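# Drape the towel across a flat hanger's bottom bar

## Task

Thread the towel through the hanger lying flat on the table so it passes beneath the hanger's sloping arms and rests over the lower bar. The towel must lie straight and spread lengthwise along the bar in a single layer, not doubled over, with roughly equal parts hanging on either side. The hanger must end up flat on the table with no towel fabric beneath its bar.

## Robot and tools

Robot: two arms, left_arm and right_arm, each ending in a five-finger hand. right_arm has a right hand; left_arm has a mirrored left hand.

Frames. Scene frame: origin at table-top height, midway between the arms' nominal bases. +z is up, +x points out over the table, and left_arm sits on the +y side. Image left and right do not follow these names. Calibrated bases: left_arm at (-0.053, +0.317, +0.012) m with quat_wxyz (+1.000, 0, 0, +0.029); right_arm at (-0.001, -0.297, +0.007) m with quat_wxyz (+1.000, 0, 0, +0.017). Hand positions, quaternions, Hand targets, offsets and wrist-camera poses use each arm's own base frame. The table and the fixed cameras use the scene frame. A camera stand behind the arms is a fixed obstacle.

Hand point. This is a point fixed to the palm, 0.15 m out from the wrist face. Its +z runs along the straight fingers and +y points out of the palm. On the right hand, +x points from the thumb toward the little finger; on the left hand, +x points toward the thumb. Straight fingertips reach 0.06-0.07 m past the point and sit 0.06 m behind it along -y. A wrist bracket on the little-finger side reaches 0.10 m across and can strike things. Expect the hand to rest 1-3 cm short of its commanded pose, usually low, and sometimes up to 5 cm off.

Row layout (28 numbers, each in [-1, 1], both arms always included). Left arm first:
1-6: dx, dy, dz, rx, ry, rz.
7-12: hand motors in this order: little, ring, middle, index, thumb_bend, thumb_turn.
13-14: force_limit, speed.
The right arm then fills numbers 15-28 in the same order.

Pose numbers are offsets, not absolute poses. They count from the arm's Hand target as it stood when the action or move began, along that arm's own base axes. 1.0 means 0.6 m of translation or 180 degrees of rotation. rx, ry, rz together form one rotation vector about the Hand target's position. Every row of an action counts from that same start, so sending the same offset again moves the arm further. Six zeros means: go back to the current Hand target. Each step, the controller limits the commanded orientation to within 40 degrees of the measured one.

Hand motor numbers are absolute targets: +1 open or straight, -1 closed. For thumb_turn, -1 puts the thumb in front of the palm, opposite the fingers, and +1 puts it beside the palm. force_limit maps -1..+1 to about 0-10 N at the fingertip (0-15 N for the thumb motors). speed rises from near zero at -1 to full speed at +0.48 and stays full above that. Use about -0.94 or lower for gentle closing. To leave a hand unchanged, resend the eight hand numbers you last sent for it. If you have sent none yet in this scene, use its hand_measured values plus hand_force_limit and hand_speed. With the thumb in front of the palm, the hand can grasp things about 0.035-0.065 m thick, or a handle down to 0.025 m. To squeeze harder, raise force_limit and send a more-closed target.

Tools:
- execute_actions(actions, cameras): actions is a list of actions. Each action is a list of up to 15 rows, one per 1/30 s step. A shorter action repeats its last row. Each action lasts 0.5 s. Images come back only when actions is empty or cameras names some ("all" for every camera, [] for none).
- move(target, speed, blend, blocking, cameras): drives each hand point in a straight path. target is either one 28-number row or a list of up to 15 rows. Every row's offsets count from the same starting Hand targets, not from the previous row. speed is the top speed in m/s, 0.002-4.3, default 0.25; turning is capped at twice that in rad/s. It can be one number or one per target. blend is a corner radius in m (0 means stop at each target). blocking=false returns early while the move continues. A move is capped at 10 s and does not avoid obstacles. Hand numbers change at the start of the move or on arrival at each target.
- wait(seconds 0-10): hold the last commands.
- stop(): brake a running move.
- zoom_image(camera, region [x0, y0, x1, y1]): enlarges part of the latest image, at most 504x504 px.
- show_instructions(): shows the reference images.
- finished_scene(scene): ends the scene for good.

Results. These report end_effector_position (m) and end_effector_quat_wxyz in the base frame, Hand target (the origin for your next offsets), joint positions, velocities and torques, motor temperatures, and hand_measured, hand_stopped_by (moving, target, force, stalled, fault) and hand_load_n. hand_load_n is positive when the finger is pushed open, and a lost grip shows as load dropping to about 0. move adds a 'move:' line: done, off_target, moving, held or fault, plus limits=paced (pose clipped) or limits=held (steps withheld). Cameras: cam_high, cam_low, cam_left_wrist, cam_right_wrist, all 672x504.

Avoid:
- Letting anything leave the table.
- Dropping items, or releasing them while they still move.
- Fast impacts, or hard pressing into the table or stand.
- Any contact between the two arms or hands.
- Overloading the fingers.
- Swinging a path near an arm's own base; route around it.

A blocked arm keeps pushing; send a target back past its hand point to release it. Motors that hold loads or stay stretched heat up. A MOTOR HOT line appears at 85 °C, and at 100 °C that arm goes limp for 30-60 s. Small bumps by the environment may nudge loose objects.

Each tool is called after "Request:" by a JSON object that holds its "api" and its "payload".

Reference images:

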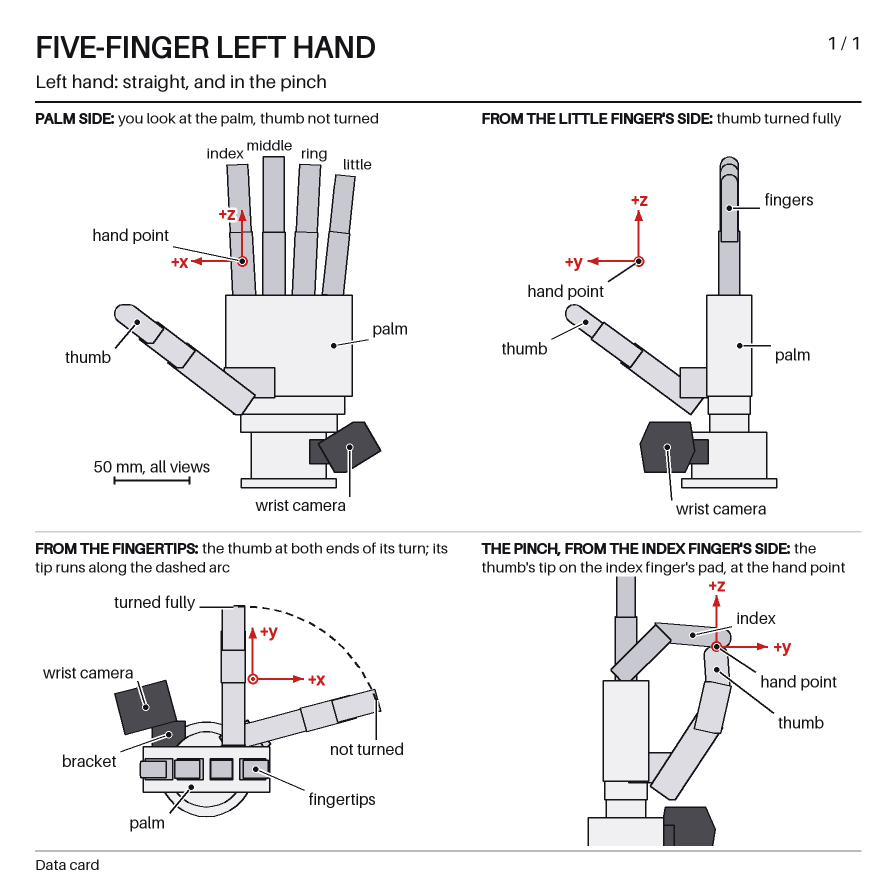

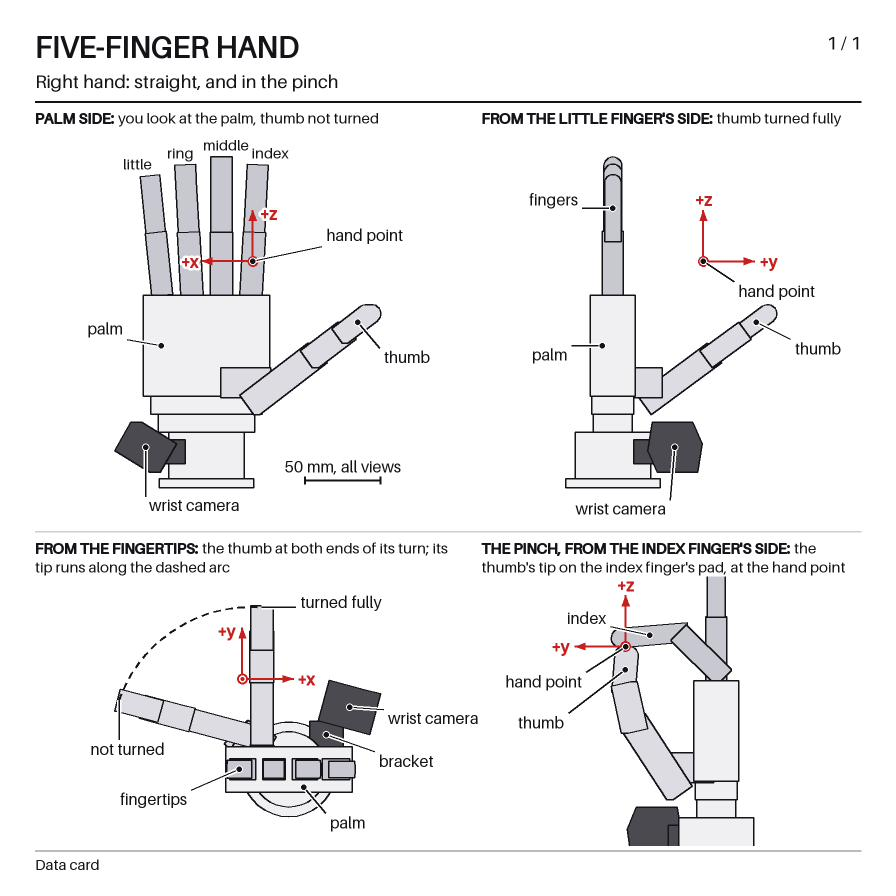

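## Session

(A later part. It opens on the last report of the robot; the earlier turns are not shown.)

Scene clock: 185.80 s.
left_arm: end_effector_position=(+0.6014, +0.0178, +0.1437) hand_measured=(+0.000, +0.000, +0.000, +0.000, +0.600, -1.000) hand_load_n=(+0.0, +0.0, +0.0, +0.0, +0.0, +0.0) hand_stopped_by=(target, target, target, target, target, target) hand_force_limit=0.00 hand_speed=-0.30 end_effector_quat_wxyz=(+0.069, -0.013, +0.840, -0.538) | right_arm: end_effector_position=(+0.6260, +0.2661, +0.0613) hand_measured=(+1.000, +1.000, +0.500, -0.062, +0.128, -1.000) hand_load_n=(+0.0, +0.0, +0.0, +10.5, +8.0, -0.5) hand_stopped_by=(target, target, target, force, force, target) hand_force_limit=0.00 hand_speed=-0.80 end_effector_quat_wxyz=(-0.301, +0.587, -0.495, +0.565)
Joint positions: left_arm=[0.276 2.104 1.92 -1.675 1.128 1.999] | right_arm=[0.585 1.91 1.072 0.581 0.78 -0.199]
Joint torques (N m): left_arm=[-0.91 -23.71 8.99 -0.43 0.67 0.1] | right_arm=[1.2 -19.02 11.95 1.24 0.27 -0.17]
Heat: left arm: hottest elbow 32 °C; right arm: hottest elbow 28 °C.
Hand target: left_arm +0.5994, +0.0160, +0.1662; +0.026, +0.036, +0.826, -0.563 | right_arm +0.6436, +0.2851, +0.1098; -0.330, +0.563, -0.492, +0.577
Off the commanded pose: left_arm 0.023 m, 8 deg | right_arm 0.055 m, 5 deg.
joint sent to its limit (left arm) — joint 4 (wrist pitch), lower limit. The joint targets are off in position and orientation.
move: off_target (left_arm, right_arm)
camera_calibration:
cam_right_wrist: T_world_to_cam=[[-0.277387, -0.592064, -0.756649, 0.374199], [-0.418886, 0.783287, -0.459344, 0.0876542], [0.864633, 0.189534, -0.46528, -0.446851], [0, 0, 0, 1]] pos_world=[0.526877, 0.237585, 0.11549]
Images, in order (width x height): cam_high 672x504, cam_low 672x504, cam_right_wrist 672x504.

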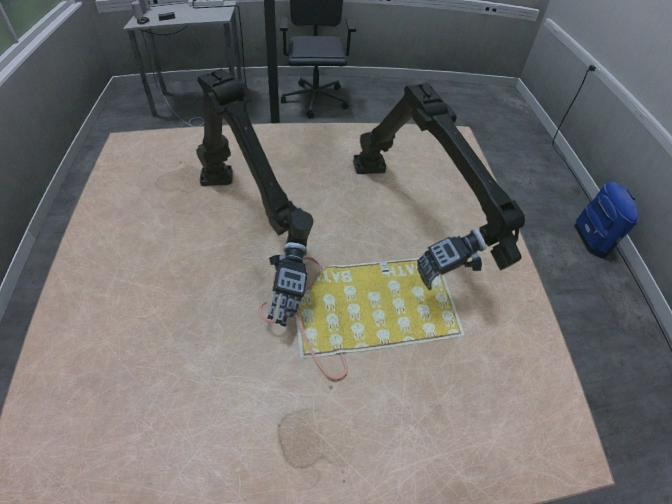

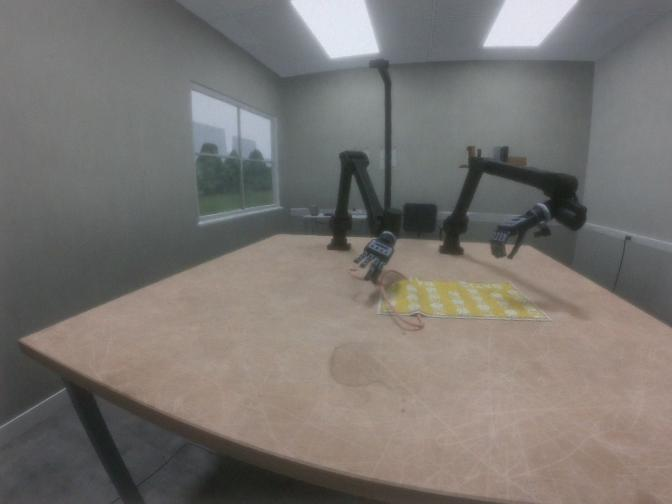

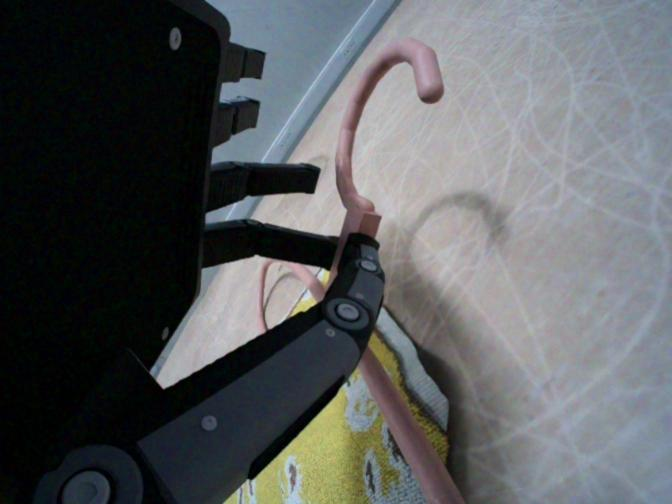

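Request:
{"api": "move", "payload": {"target": [0,0,0.0,0,0,0, 0,0,0,0,0.6,-1,0.0,-0.3, 0.0,0.09,0.11,-0.139,0,0, 1,1,0.5,-0.45,-0.06,-1,0.0,-0.8], "speed": 0.06, "cameras": ["cam_high","cam_right_wrist","cam_low"]}}

Request:
{"api": "zoom_image", "payload": {"camera": "cam_low", "region": [300, 200, 500, 340]}}

Request:
{"api": "zoom_image", "payload": {"camera": "cam_high", "region": [240, 220, 400, 380]}}

Scene clock: 191.17 s.
left_arm: end_effector_position=(+0.6014, +0.0178, +0.1437) hand_measured=(+0.000, +0.000, +0.000, +0.000, +0.600, -1.000) hand_load_n=(+0.0, +0.0, +0.0, +0.0, +0.0, +0.0) hand_stopped_by=(target, target, target, target, target, target) hand_force_limit=0.00 hand_speed=-0.30 end_effector_quat_wxyz=(+0.069, -0.013, +0.840, -0.538) | right_arm: end_effector_position=(+0.6278, +0.3269, +0.1406) hand_measured=(+1.000, +1.000, +0.500, -0.062, +0.128, -1.000) hand_load_n=(+0.0, +0.0, +0.5, +8.5, +5.5, +0.0) hand_stopped_by=(target, target, target, force, force, target) hand_force_limit=0.00 hand_speed=-0.80 end_effector_quat_wxyz=(-0.185, +0.642, -0.348, +0.658)
Joint positions: left_arm=[0.276 2.104 1.92 -1.675 1.128 1.999] | right_arm=[0.717 1.931 1.269 0.549 0.936 -0.709]
Joint torques (N m): left_arm=[-0.97 -23.82 8.99 -0.46 0.67 0.1] | right_arm=[1.08 -17.67 13.65 1.39 0.21 -0.22]
Heat: left arm: hottest elbow 32 °C; right arm: hottest elbow 29 °C.
Hand target: left_arm +0.5994, +0.0160, +0.1662; +0.026, +0.036, +0.826, -0.563 | right_arm +0.6436, +0.3391, +0.1758; -0.200, +0.621, -0.355, +0.670
Off the commanded pose: left_arm 0.023 m, 8 deg | right_arm 0.040 m, 3 deg.
joint sent to its limit (left arm) — joint 4 (wrist pitch), lower limit. The joint targets are off in position and orientation.
move: off_target (left_arm, right_arm)
camera_calibration:
cam_right_wrist: T_world_to_cam=[[-0.23481, -0.865613, -0.442243, 0.489249], [-0.433515, 0.500466, -0.749398, 0.219631], [0.870017, 0.0157532, -0.492771, -0.365879], [0, 0, 0, 1]] pos_world=[0.528414, 0.319346, 0.200664]
Images, in order (width x height): cam_high 672x504, cam_low 672x504, cam_right_wrist 672x504.

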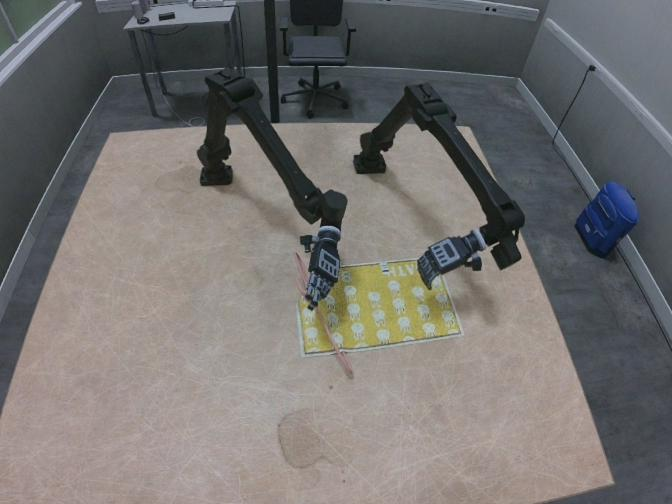

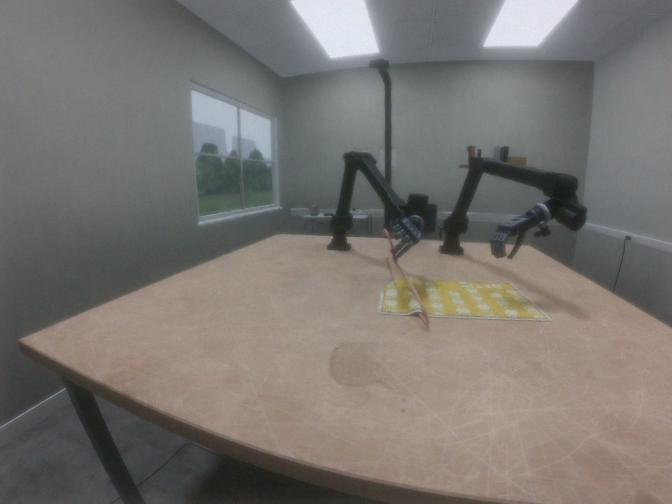

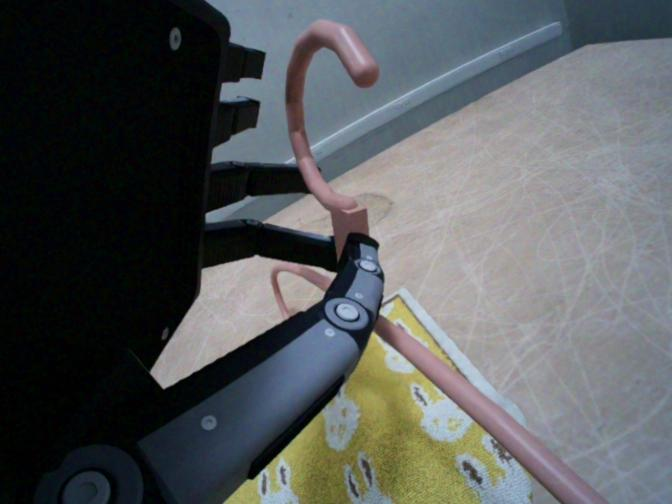

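Scaled by 2.520 from the camera's 672x504 image, which has a finer 960x720 frame.

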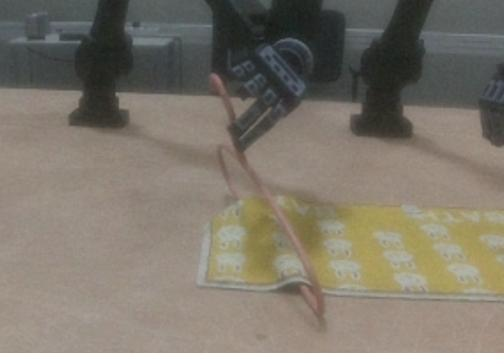

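Scaled by 3.150 from the camera's 672x504 image, which has a finer 960x720 frame.

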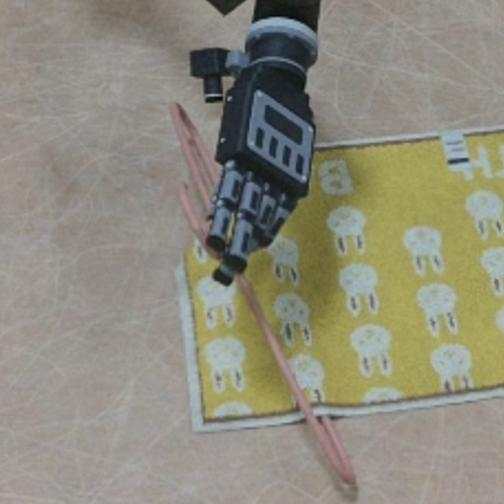

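Request:
{"api": "move", "payload": {"target": [[-0.1,0.15,0.1,0,0,0, 0,0,0,0,0.6,-1,0.0,-0.3, 0.0,0.0,0.0,0,0,0, 1,1,0.5,-0.45,-0.06,-1,0.0,-0.8],[-0.1,0.15,0.1,0,0,0, 0,0,0,0,0.6,-1,0.0,-0.3, 0.0,0.133,0.0,0,0,-0.055, 1,1,0.5,-0.45,-0.06,-1,0.0,-0.8]], "speed": [0.2,0.05], "cameras": ["cam_high","cam_right_wrist","cam_low"]}}

Request:
{"api": "zoom_image", "payload": {"camera": "cam_low", "region": [340, 200, 560, 340]}}

Request:
{"api": "zoom_image", "payload": {"camera": "cam_high", "region": [260, 220, 480, 380]}}

Scene clock: 201.30 s.
left_arm: end_effector_position=(+0.5417, +0.1083, +0.2115) hand_measured=(+0.000, +0.000, +0.000, +0.000, +0.600, -1.000) hand_load_n=(+0.0, +0.0, +0.0, +0.0, +0.0, +0.5) hand_stopped_by=(target, target, target, target, target, target) hand_force_limit=0.00 hand_speed=-0.30 end_effector_quat_wxyz=(+0.140, -0.057, +0.855, -0.496) | right_arm: end_effector_position=(+0.6319, +0.4050, +0.1432) hand_measured=(+1.000, +1.000, +0.500, -0.062, +0.128, -1.000) hand_load_n=(+0.0, +0.0, +0.5, +8.0, +6.0, +0.0) hand_stopped_by=(target, target, target, force, force, target) hand_force_limit=0.00 hand_speed=-0.80 end_effector_quat_wxyz=(-0.119, +0.609, -0.390, +0.680)
Joint positions: left_arm=[0.451 1.883 1.785 -1.678 1.072 2.011] | right_arm=[0.823 2.124 1.6 0.389 1.216 -0.702]
Joint torques (N m): left_arm=[-0.97 -20.13 9.32 -0.18 0.66 0.11] | right_arm=[0.97 -20.66 14.34 0.95 0.23 -0.01]
Heat: left arm: hottest elbow 31 °C; right arm: hottest elbow 30 °C.
Hand target: left_arm +0.5394, +0.1060, +0.2262; +0.026, +0.036, +0.826, -0.563 | right_arm +0.6436, +0.4189, +0.1758; -0.142, +0.588, -0.408, +0.684
Off the commanded pose: left_arm 0.015 m, 19 deg | right_arm 0.037 m, 4 deg.
joint sent to its limit (left arm) — joint 4 (wrist pitch), lower limit. The joint targets are off in position and orientation.
move: off_target (left_arm, right_arm)
camera_calibration:
cam_right_wrist: T_world_to_cam=[[-0.375637, -0.827034, -0.418225, 0.628908], [-0.335344, 0.541989, -0.770579, 0.108386], [0.863968, -0.149209, -0.480932, -0.300397], [0, 0, 0, 1]] pos_world=[0.532121, 0.416563, 0.202074]
Images, in order (width x height): cam_high 672x504, cam_low 672x504, cam_right_wrist 672x504.

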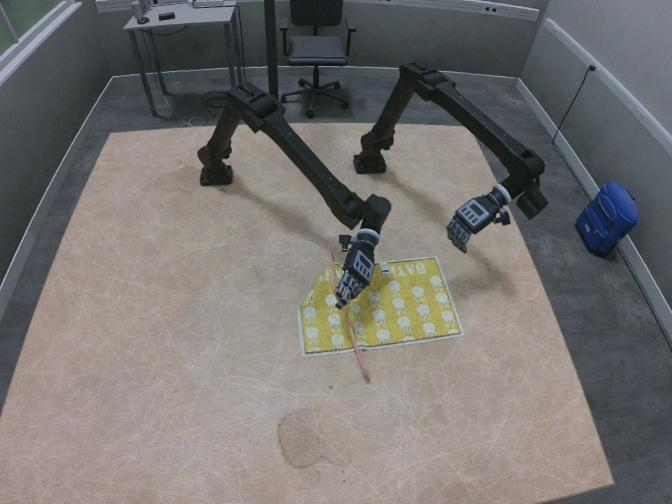

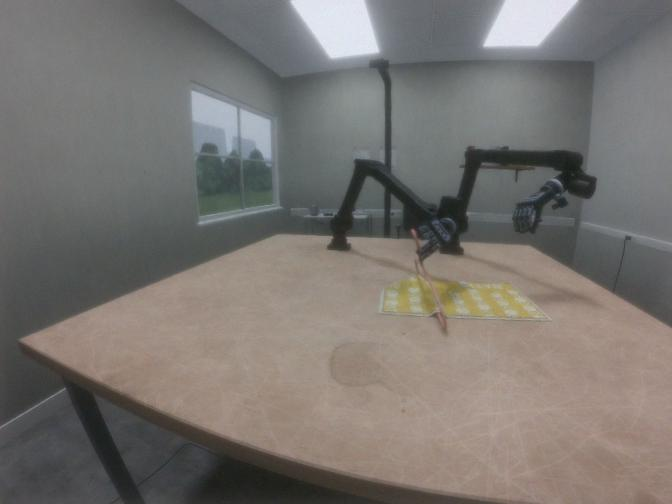

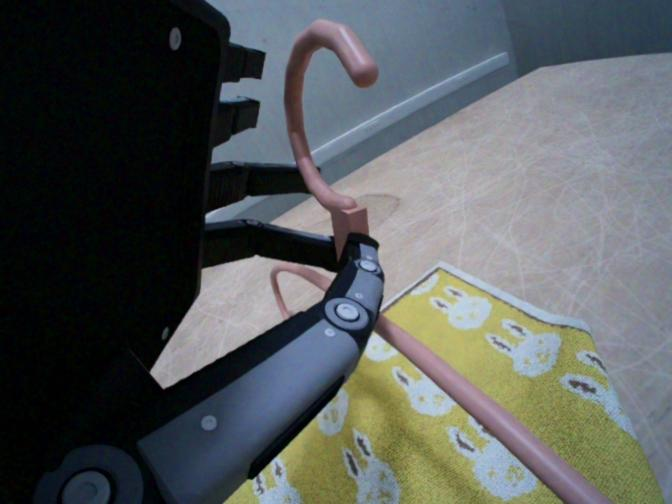

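Scaled by 2.291 from the camera's 672x504 image, which has a finer 960x720 frame.

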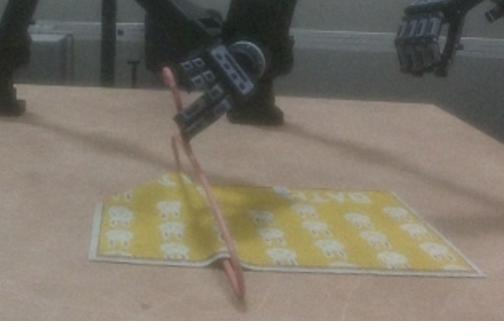

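Scaled by 2.291 from the camera's 672x504 image, which has a finer 960x720 frame.

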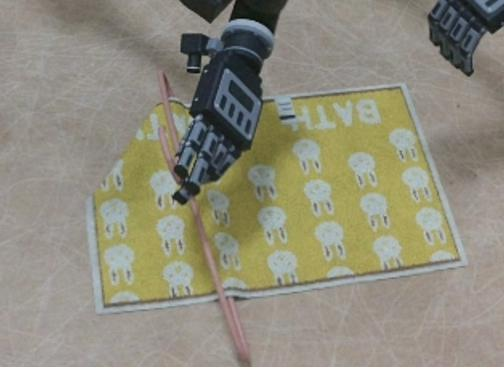

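Request:
{"api": "move", "payload": {"target": [[0,0,0,0,0,0, 0,0,0,0,0.6,-1,0.0,-0.3, -0.035,0.155,0.0,0,0,-0.015, 1,1,0.5,-0.45,-0.06,-1,0.0,-0.8]], "speed": [0.05], "cameras": ["cam_high","cam_right_wrist","cam_low"]}}

Request:
{"api": "zoom_image", "payload": {"camera": "cam_low", "region": [340, 200, 560, 340]}}

Request:
{"api": "zoom_image", "payload": {"camera": "cam_high", "region": [260, 220, 480, 380]}}

Scene clock: 205.63 s.
left_arm: end_effector_position=(+0.5417, +0.1083, +0.2115) hand_measured=(+0.000, +0.000, +0.000, +0.000, +0.600, -1.000) hand_load_n=(+0.0, +0.0, +0.0, +0.0, +0.0, +0.0) hand_stopped_by=(target, target, target, target, target, target) hand_force_limit=0.00 hand_speed=-0.30 end_effector_quat_wxyz=(+0.140, -0.057, +0.855, -0.496) | right_arm: end_effector_position=(+0.6143, +0.4990, +0.1426) hand_measured=(+1.000, +1.000, +0.500, -0.062, +0.128, -1.000) hand_load_n=(+0.0, +0.0, +0.0, +8.0, +6.0, +0.0) hand_stopped_by=(target, target, target, force, force, target) hand_force_limit=0.00 hand_speed=-0.80 end_effector_quat_wxyz=(-0.102, +0.598, -0.400, +0.687)
Joint positions: left_arm=[0.451 1.883 1.785 -1.678 1.072 2.011] | right_arm=[0.929 2.301 1.921 0.205 1.368 -0.662]
Joint torques (N m): left_arm=[-0.91 -20.13 9.29 -0.2 0.66 0.1] | right_arm=[1.03 -23.12 14.97 0.8 0.28 0]
Heat: left arm: hottest elbow 31 °C; right arm: hottest elbow 30 °C.
Hand target: left_arm +0.5394, +0.1060, +0.2262; +0.026, +0.036, +0.826, -0.563 | right_arm +0.6226, +0.5119, +0.1758; -0.125, +0.578, -0.421, +0.688
Off the commanded pose: left_arm 0.015 m, 19 deg | right_arm 0.037 m, 4 deg.
joint sent to its limit (left arm) — joint 4 (wrist pitch), lower limit. The joint targets are off in position and orientation.
move: off_target (left_arm, right_arm)
camera_calibration:
cam_right_wrist: T_world_to_cam=[[-0.40962, -0.812823, -0.414161, 0.712949], [-0.303573, 0.549575, -0.778338, 0.0289259], [0.860264, -0.193095, -0.471868, -0.248627], [0, 0, 0, 1]] pos_world=[0.514704, 0.515596, 0.200471]
Images, in order (width x height): cam_high 672x504, cam_low 672x504, cam_right_wrist 672x504.

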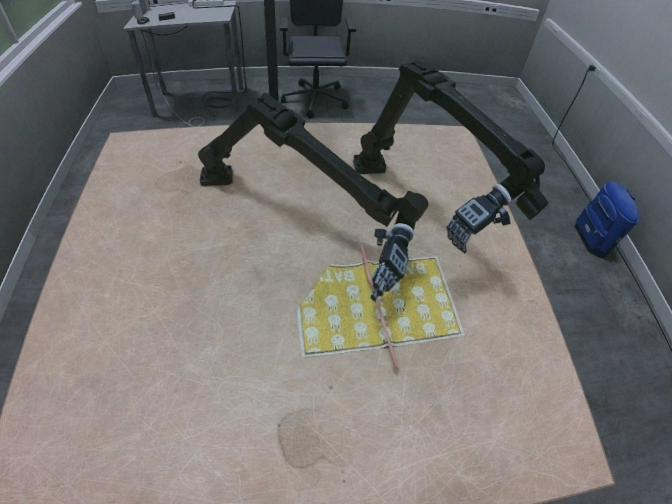

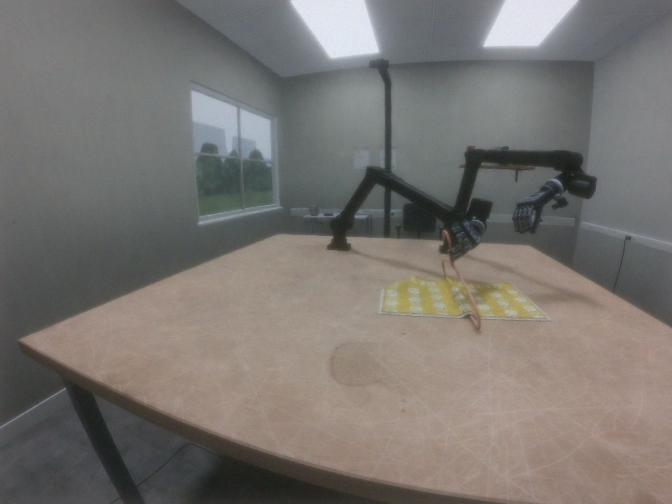

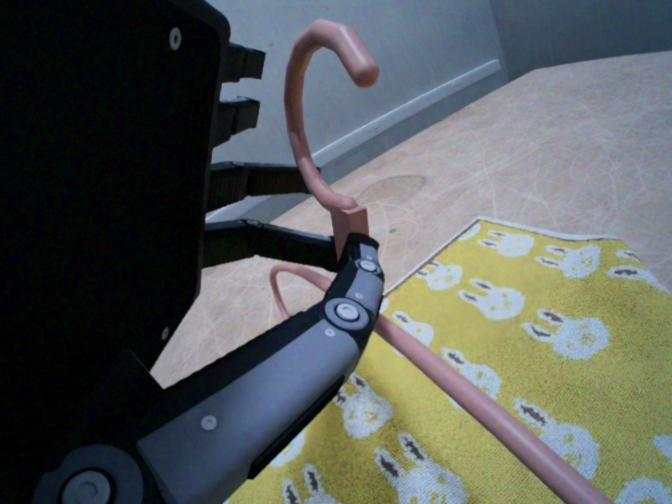

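Scaled by 2.291 from the camera's 672x504 image, which has a finer 960x720 frame.

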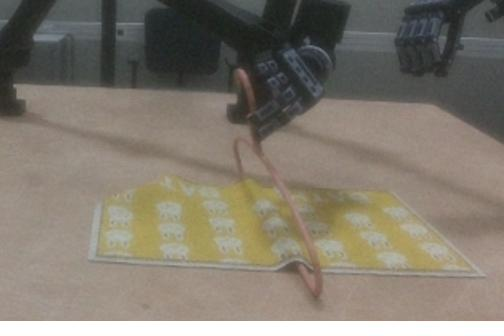

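Scaled by 2.291 from the camera's 672x504 image, which has a finer 960x720 frame.

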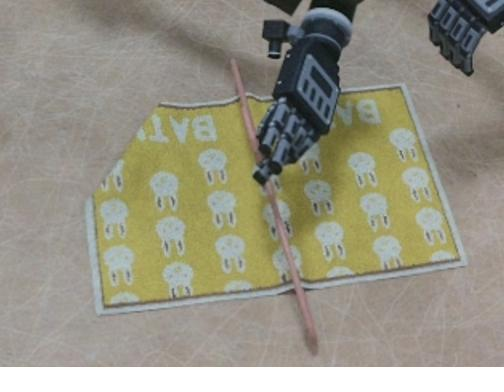

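Request:
{"api": "move", "payload": {"target": [[0,0,0,0,0,0, 0,0,0,0,0.6,-1,0.0,-0.3, -0.005,-0.09,-0.057,0.139,0,-0.028, 1,1,0.5,-0.45,-0.06,-1,0.0,-0.8],[0,0,0,0,0,0, 0,0,0,0,0.6,-1,0.0,-0.3, -0.012,-0.167,-0.155,0.2,0,-0.028, 1,1,0.5,-0.45,-0.06,-1,0.0,-0.8]], "speed": 0.05, "blend": 0.02, "cameras": ["cam_high","cam_right_wrist","cam_low"]}}

Request:
{"api": "zoom_image", "payload": {"camera": "cam_low", "region": [340, 200, 560, 340]}}

Request:
{"api": "zoom_image", "payload": {"camera": "cam_high", "region": [260, 220, 480, 380]}}

Scene clock: 215.23 s.
left_arm: end_effector_position=(+0.5417, +0.1083, +0.2115) hand_measured=(+0.000, +0.000, +0.000, +0.000, +0.600, -1.000) hand_load_n=(+0.0, +0.0, +0.0, +0.0, +0.5, +0.0) hand_stopped_by=(target, target, target, target, target, target) hand_force_limit=0.00 hand_speed=-0.30 end_effector_quat_wxyz=(+0.140, -0.057, +0.855, -0.496) | right_arm: end_effector_position=(+0.6083, +0.4055, +0.0538) hand_measured=(+1.000, +1.000, +0.500, -0.064, +0.126, -1.000) hand_load_n=(+0.0, +0.0, +0.0, +0.0, +0.5, +0.0) hand_stopped_by=(target, target, target, force, force, target) hand_force_limit=0.00 hand_speed=-0.80 end_effector_quat_wxyz=(+0.240, -0.512, +0.630, -0.533)
Joint positions: left_arm=[0.451 1.883 1.785 -1.678 1.072 2.011] | right_arm=[0.797 2.098 1.576 -0.31 1.128 0.522]
Joint torques (N m): left_arm=[-0.97 -20.13 9.31 -0.18 0.66 0.1] | right_arm=[0.09 -23.06 8.55 1.95 0.22 0.03]
Heat: left arm: hottest elbow 30 °C; right arm: hottest elbow 30 °C.
Hand target: left_arm +0.5394, +0.1060, +0.2262; +0.026, +0.036, +0.826, -0.563 | right_arm +0.6154, +0.4117, +0.0828; +0.268, -0.492, +0.638, -0.528
Off the commanded pose: left_arm 0.015 m, 19 deg | right_arm 0.031 m, 4 deg.
joint sent to its limit (left arm) — joint 4 (wrist pitch), lower limit. The joint targets are off in position and orientation.
move: off_target (left_arm, right_arm)
camera_calibration:
cam_right_wrist: T_world_to_cam=[[-0.48755, -0.358969, -0.795887, 0.481546], [-0.209366, 0.933041, -0.292575, -0.229572], [0.847621, 0.0239865, -0.53006, -0.380557], [0, 0, 0, 1]] pos_world=[0.509281, 0.396188, 0.114371]
Images, in order (width x height): cam_high 672x504, cam_low 672x504, cam_right_wrist 672x504.

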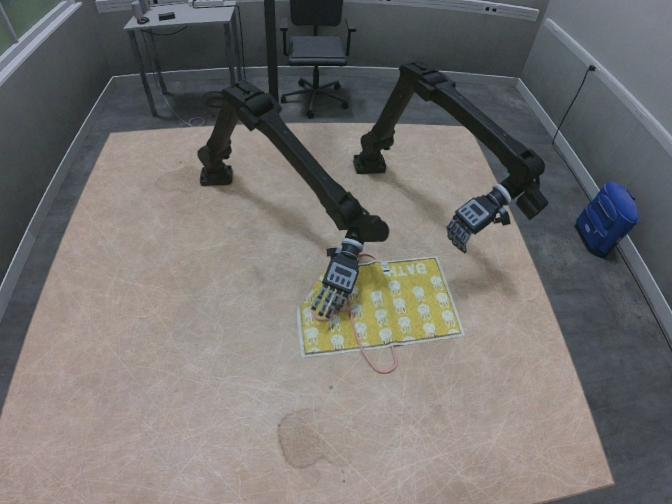

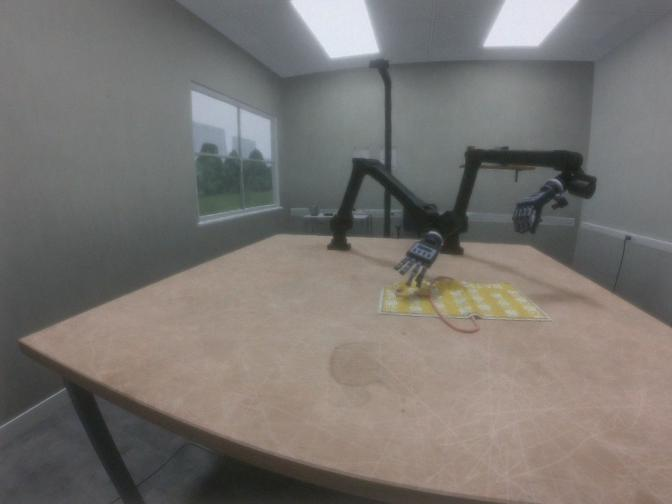

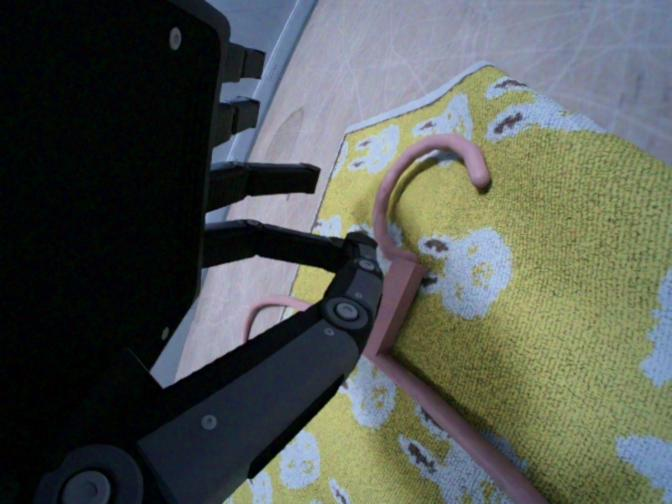

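Scaled by 2.291 from the camera's 672x504 image, which has a finer 960x720 frame.

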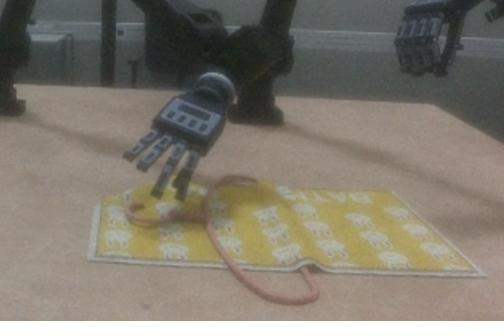

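Scaled by 2.291 from the camera's 672x504 image, which has a finer 960x720 frame.

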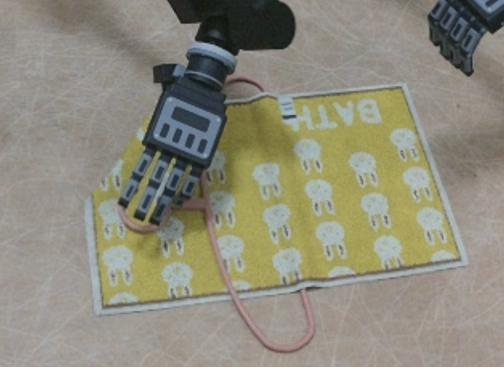

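Request:
{"api": "move", "payload": {"target": [[0,0,0,0,0,0, 0,0,0,0,0.6,-1,0.0,-0.3, 0,0,0,0,0,0, 1,1,0.5,0.2,0.4,-1,0.0,0],[0,0,0,0,0,0, 0,0,0,0,0.6,-1,0.0,-0.3, 0,0,0.1,0,0,0, 1,1,0.5,0.2,0.4,-1,0.0,0],[0,0,0,0,0,0, 0,0,0,0,0.6,-1,0.0,-0.3, -0.1875,-0.066,0.05,0.0584,0.0182,0.4166, 0,0,0,0,0.35,-1,0.0,0]], "speed": [0.1,0.1,0.15], "cameras": ["cam_high","cam_right_wrist","cam_low"]}}

Request:
{"api": "zoom_image", "payload": {"camera": "cam_low", "region": [340, 200, 560, 340]}}

Request:
{"api": "zoom_image", "payload": {"camera": "cam_high", "region": [260, 220, 480, 380]}}

Scene clock: 228.50 s.
left_arm: end_effector_position=(+0.5417, +0.1083, +0.2115) hand_measured=(+0.000, +0.000, +0.000, +0.000, +0.600, -1.000) hand_load_n=(+0.0, +0.0, +0.0, +0.0, +0.0, +0.0) hand_stopped_by=(target, target, target, target, target, target) hand_force_limit=0.00 hand_speed=-0.30 end_effector_quat_wxyz=(+0.140, -0.057, +0.855, -0.496) | right_arm: end_effector_position=(+0.4952, +0.3702, +0.0914) hand_measured=(+0.000, +0.000, +0.000, +0.000, +0.350, -1.000) hand_load_n=(+0.0, +0.0, +0.0, +0.0, +0.0, +0.0) hand_stopped_by=(target, target, target, target, target, target) hand_force_limit=0.00 hand_speed=0.00 end_effector_quat_wxyz=(-0.540, +0.778, -0.275, +0.169)
Joint positions: left_arm=[0.451 1.883 1.785 -1.678 1.072 2.011] | right_arm=[0.482 1.672 0.942 0.325 -0.413 -0.134]
Joint torques (N m): left_arm=[-0.91 -20.13 9.32 -0.18 0.66 0.09] | right_arm=[0.09 -15.27 8.14 2.86 -0.48 -0.15]
Heat: left arm: hottest elbow 30 °C; right arm: hottest elbow 30 °C.
Hand target: left_arm +0.5394, +0.1060, +0.2262; +0.026, +0.036, +0.826, -0.563 | right_arm +0.5029, +0.3721, +0.1128; -0.558, +0.767, -0.256, +0.187
Off the commanded pose: left_arm 0.015 m, 19 deg | right_arm 0.023 m, 4 deg.
joint sent to its limit (left arm) — joint 4 (wrist pitch), lower limit. The joint targets are off in position and orientation.
move: off_target (left_arm, right_arm); target 3's new numbers were sent with right_arm's hand 0.023 m and 4 deg from that target
camera_calibration:
cam_right_wrist: T_world_to_cam=[[0.00344249, -0.446222, -0.894916, 0.241845], [-0.995866, 0.0797004, -0.043571, 0.473334], [0.0907674, 0.891366, -0.444103, -0.218101], [0, 0, 0, 1]] pos_world=[0.490341, 0.2646, 0.140195]
Images, in order (width x height): cam_high 672x504, cam_low 672x504, cam_right_wrist 672x504.

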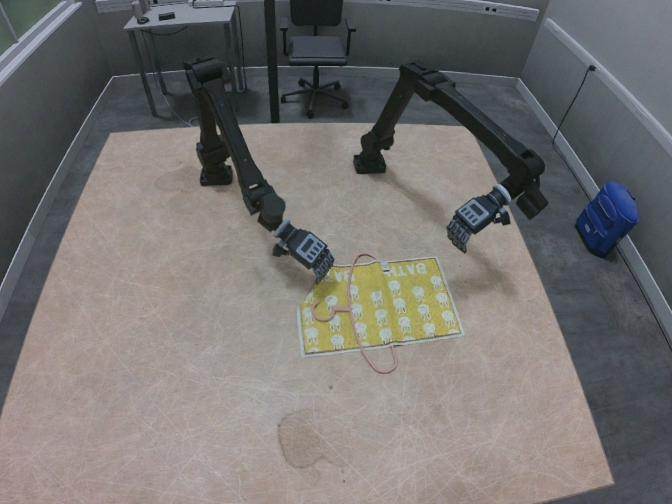

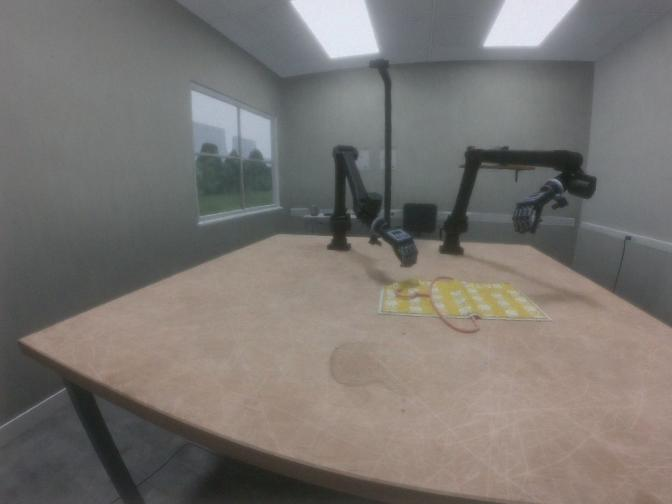

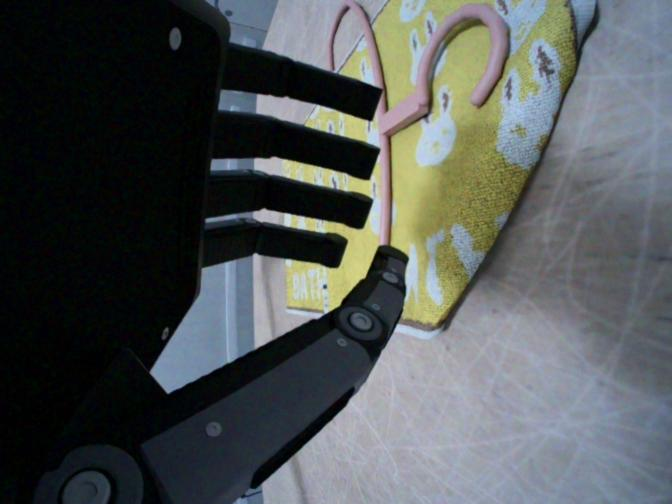

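Scaled by 2.291 from the camera's 672x504 image, which has a finer 960x720 frame.

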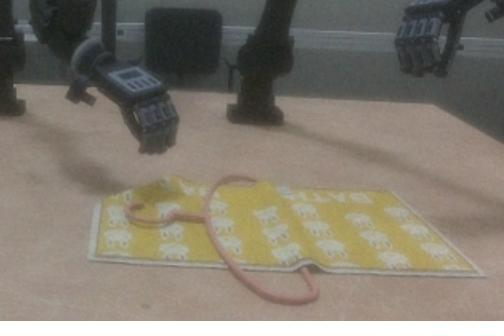

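Scaled by 2.291 from the camera's 672x504 image, which has a finer 960x720 frame.

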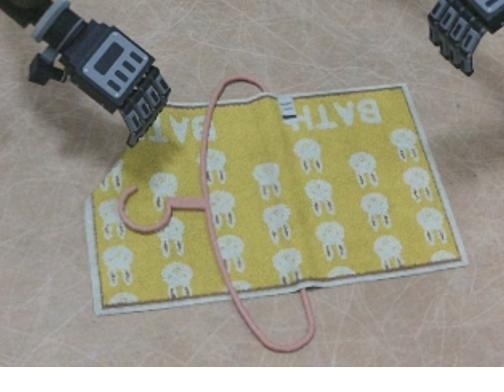

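Request:
{"api": "move", "payload": {"target": [[0,0,0,0,0,0, 0,0,0,0,0.6,-1,0.0,-0.3, 0.0097,0.0132,-0.113,0,0,0, 0,0,0,0,0.35,-1,0.0,0]], "speed": [0.1], "cameras": ["cam_right_wrist","cam_low"]}}

Request:
{"api": "zoom_image", "payload": {"camera": "cam_low", "region": [340, 200, 560, 340]}}

Scene clock: 231.83 s.
left_arm: end_effector_position=(+0.5417, +0.1083, +0.2115) hand_measured=(+0.000, +0.000, +0.000, +0.000, +0.600, -1.000) hand_load_n=(+0.0, +0.0, +0.0, +0.0, +0.0, +0.0) hand_stopped_by=(target, target, target, target, target, target) hand_force_limit=0.00 hand_speed=-0.30 end_effector_quat_wxyz=(+0.140, -0.057, +0.855, -0.496) | right_arm: end_effector_position=(+0.5024, +0.3740, +0.0346) hand_measured=(+0.000, +0.000, +0.000, +0.000, +0.350, -1.000) hand_load_n=(+0.0, +0.0, +0.0, +0.0, +0.0, +0.0) hand_stopped_by=(target, target, target, target, target, target) hand_force_limit=0.00 hand_speed=0.00 end_effector_quat_wxyz=(-0.545, +0.774, -0.271, +0.174)
Joint positions: left_arm=[0.451 1.883 1.785 -1.678 1.072 2.011] | right_arm=[0.482 1.81 0.919 0.504 -0.413 -0.134]
Joint torques (N m): left_arm=[-0.97 -20.07 9.33 -0.18 0.66 0.1] | right_arm=[0.79 -14.51 7.31 2.92 -0.14 -0.12]
Heat: left arm: hottest elbow 30 °C; right arm: hottest elbow 30 °C.
Hand target: left_arm +0.5394, +0.1060, +0.2262; +0.026, +0.036, +0.826, -0.563 | right_arm +0.5087, +0.3800, +0.0450; -0.558, +0.767, -0.256, +0.187
Off the commanded pose: left_arm 0.015 m, 19 deg | right_arm 0.014 m, 3 deg.
joint sent to its limit (left arm) — joint 4 (wrist pitch), lower limit. The joint targets are off in position and orientation.
move: off_target (left_arm, right_arm)
camera_calibration:
cam_right_wrist: T_world_to_cam=[[0.0180426, -0.438538, -0.898531, 0.182678], [-0.995027, 0.0801743, -0.0591102, 0.477673], [0.0979612, 0.895129, -0.434911, -0.252694], [0, 0, 0, 1]] pos_world=[0.496756, 0.268008, 0.0824785]
Images, in order (width x height): cam_low 672x504, cam_right_wrist 672x504.

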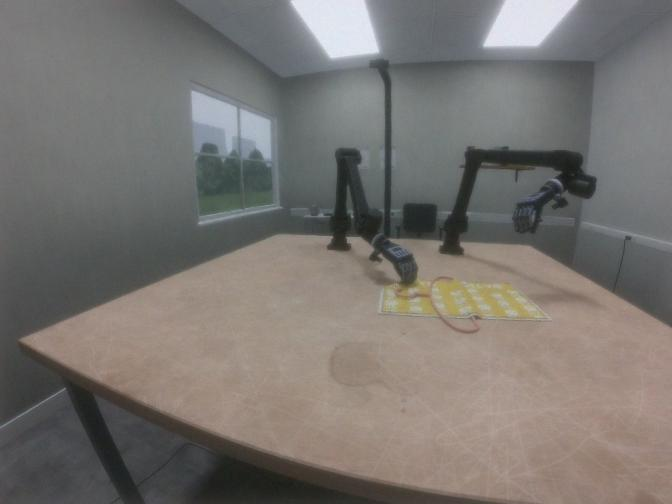

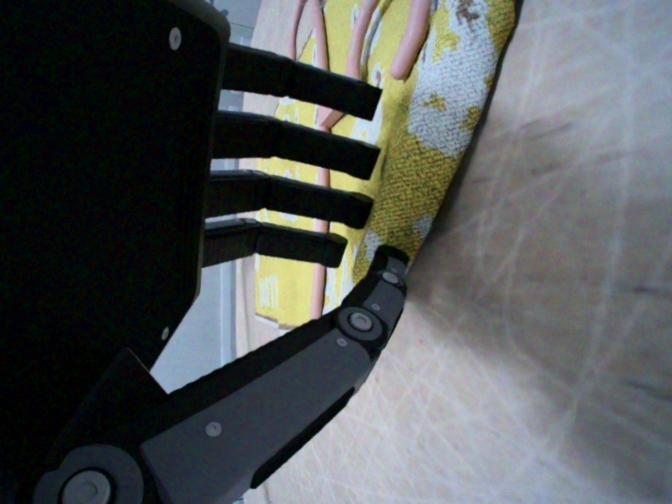

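Scaled by 2.291 from the camera's 672x504 image, which has a finer 960x720 frame.

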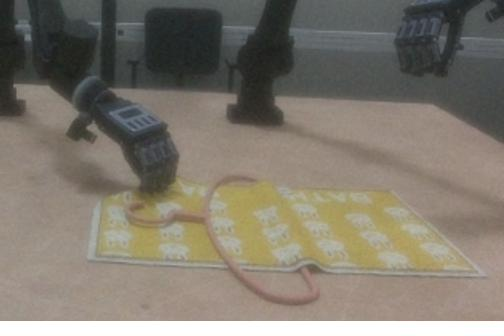

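Request:
{"api": "move", "payload": {"target": [[0,0,0,0,0,0, 0,0,0,0,0.6,-1,0.0,-0.3, 0,0,-0.075,0,0,0, 0,0,0,0,0.35,-1,0.0,0]], "speed": [0.06], "cameras": ["cam_right_wrist","cam_low"]}}

Request:
{"api": "zoom_image", "payload": {"camera": "cam_low", "region": [340, 200, 560, 340]}}

Scene clock: 234.30 s.
left_arm: end_effector_position=(+0.5417, +0.1083, +0.2115) hand_measured=(+0.000, +0.000, +0.000, +0.000, +0.600, -1.000) hand_load_n=(+0.0, +0.0, +0.0, +0.0, +0.0, +0.0) hand_stopped_by=(target, target, target, target, target, target) hand_force_limit=0.00 hand_speed=-0.30 end_effector_quat_wxyz=(+0.140, -0.057, +0.855, -0.496) | right_arm: end_effector_position=(+0.5127, +0.3814, +0.0236) hand_measured=(+0.000, +0.000, +0.000, +0.000, +0.350, -1.000) hand_load_n=(+0.0, +0.0, -2.0, +0.0, +0.0, +0.0) hand_stopped_by=(target, target, target, target, target, target) hand_force_limit=0.00 hand_speed=0.00 end_effector_quat_wxyz=(-0.569, +0.759, -0.253, +0.191)
Joint positions: left_arm=[0.451 1.883 1.785 -1.678 1.072 2.011] | right_arm=[0.482 1.877 0.919 0.647 -0.424 -0.134]
Joint torques (N m): left_arm=[-0.91 -20.19 9.31 -0.18 0.66 0.1] | right_arm=[0.67 -11.81 5.5 1.89 -0.14 -0.12]
Heat: left arm: hottest elbow 30 °C; right arm: hottest elbow 30 °C.
Hand target: left_arm +0.5394, +0.1060, +0.2262; +0.026, +0.036, +0.826, -0.563 | right_arm +0.5087, +0.3800, +0.0000; -0.558, +0.767, -0.256, +0.187
Off the commanded pose: left_arm 0.015 m, 19 deg | right_arm 0.024 m, 2 deg.
joint sent to its limit (left arm) — joint 4 (wrist pitch), lower limit. The joint targets are off in position and orientation.
move: off_target (left_arm, right_arm)
camera_calibration:
cam_right_wrist: T_world_to_cam=[[0.0810573, -0.403591, -0.911342, 0.130566], [-0.989976, 0.0735049, -0.120603, 0.488029], [0.115662, 0.911982, -0.393587, -0.281601], [0, 0, 0, 1]] pos_world=[0.505125, 0.273638, 0.0670131]
Images, in order (width x height): cam_low 672x504, cam_right_wrist 672x504.

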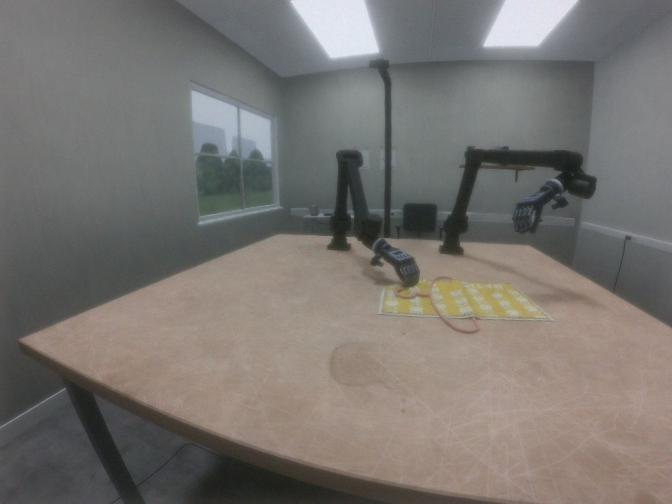

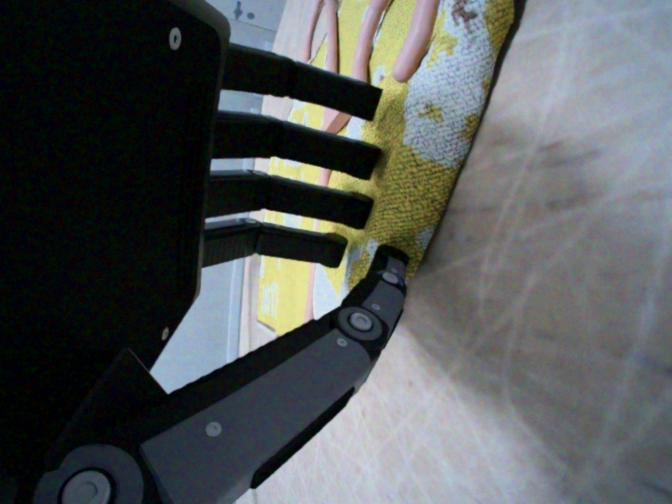

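Scaled by 2.291 from the camera's 672x504 image, which has a finer 960x720 frame.

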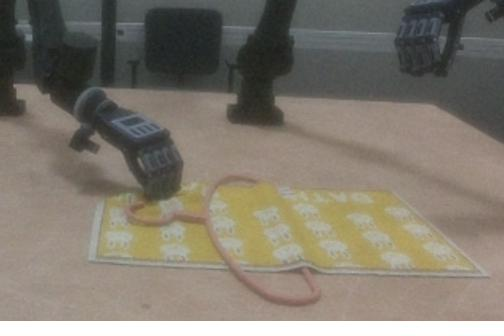

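Request:
{"api": "move", "payload": {"target": [[0,0,0,0,0,0, 0,0,0,0,0.6,-1,0.0,-0.3, -0.006,-0.01,0.085,0.0533,-0.04,0, 0,0,0,0,0.35,-1,0.0,0],[0,0,0,0,0,0, 0,0,0,0,0.6,-1,0.0,-0.3, -0.006,-0.01,0.015,0.0533,-0.04,0, 0,0,0,0,0.35,-1,0.0,0]], "speed": [0.06], "cameras": ["cam_right_wrist","cam_low"]}}

Request:
{"api": "zoom_image", "payload": {"camera": "cam_right_wrist", "region": [280, 100, 530, 350]}}

speed must be one number or one for each of the 2 targets, got a list of 1; nothing of the call was run

Scaled by 2.016 from the camera's 672x504 image, which has a finer 960x720 frame.

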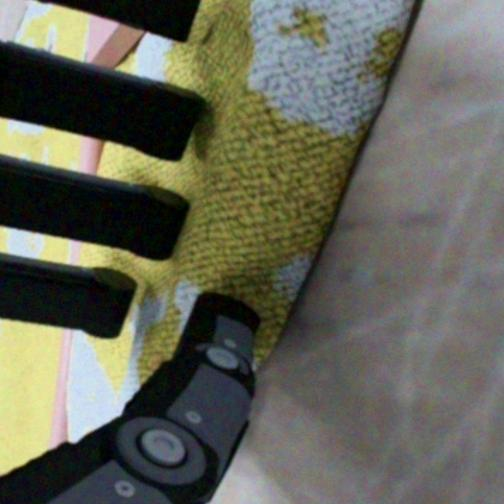

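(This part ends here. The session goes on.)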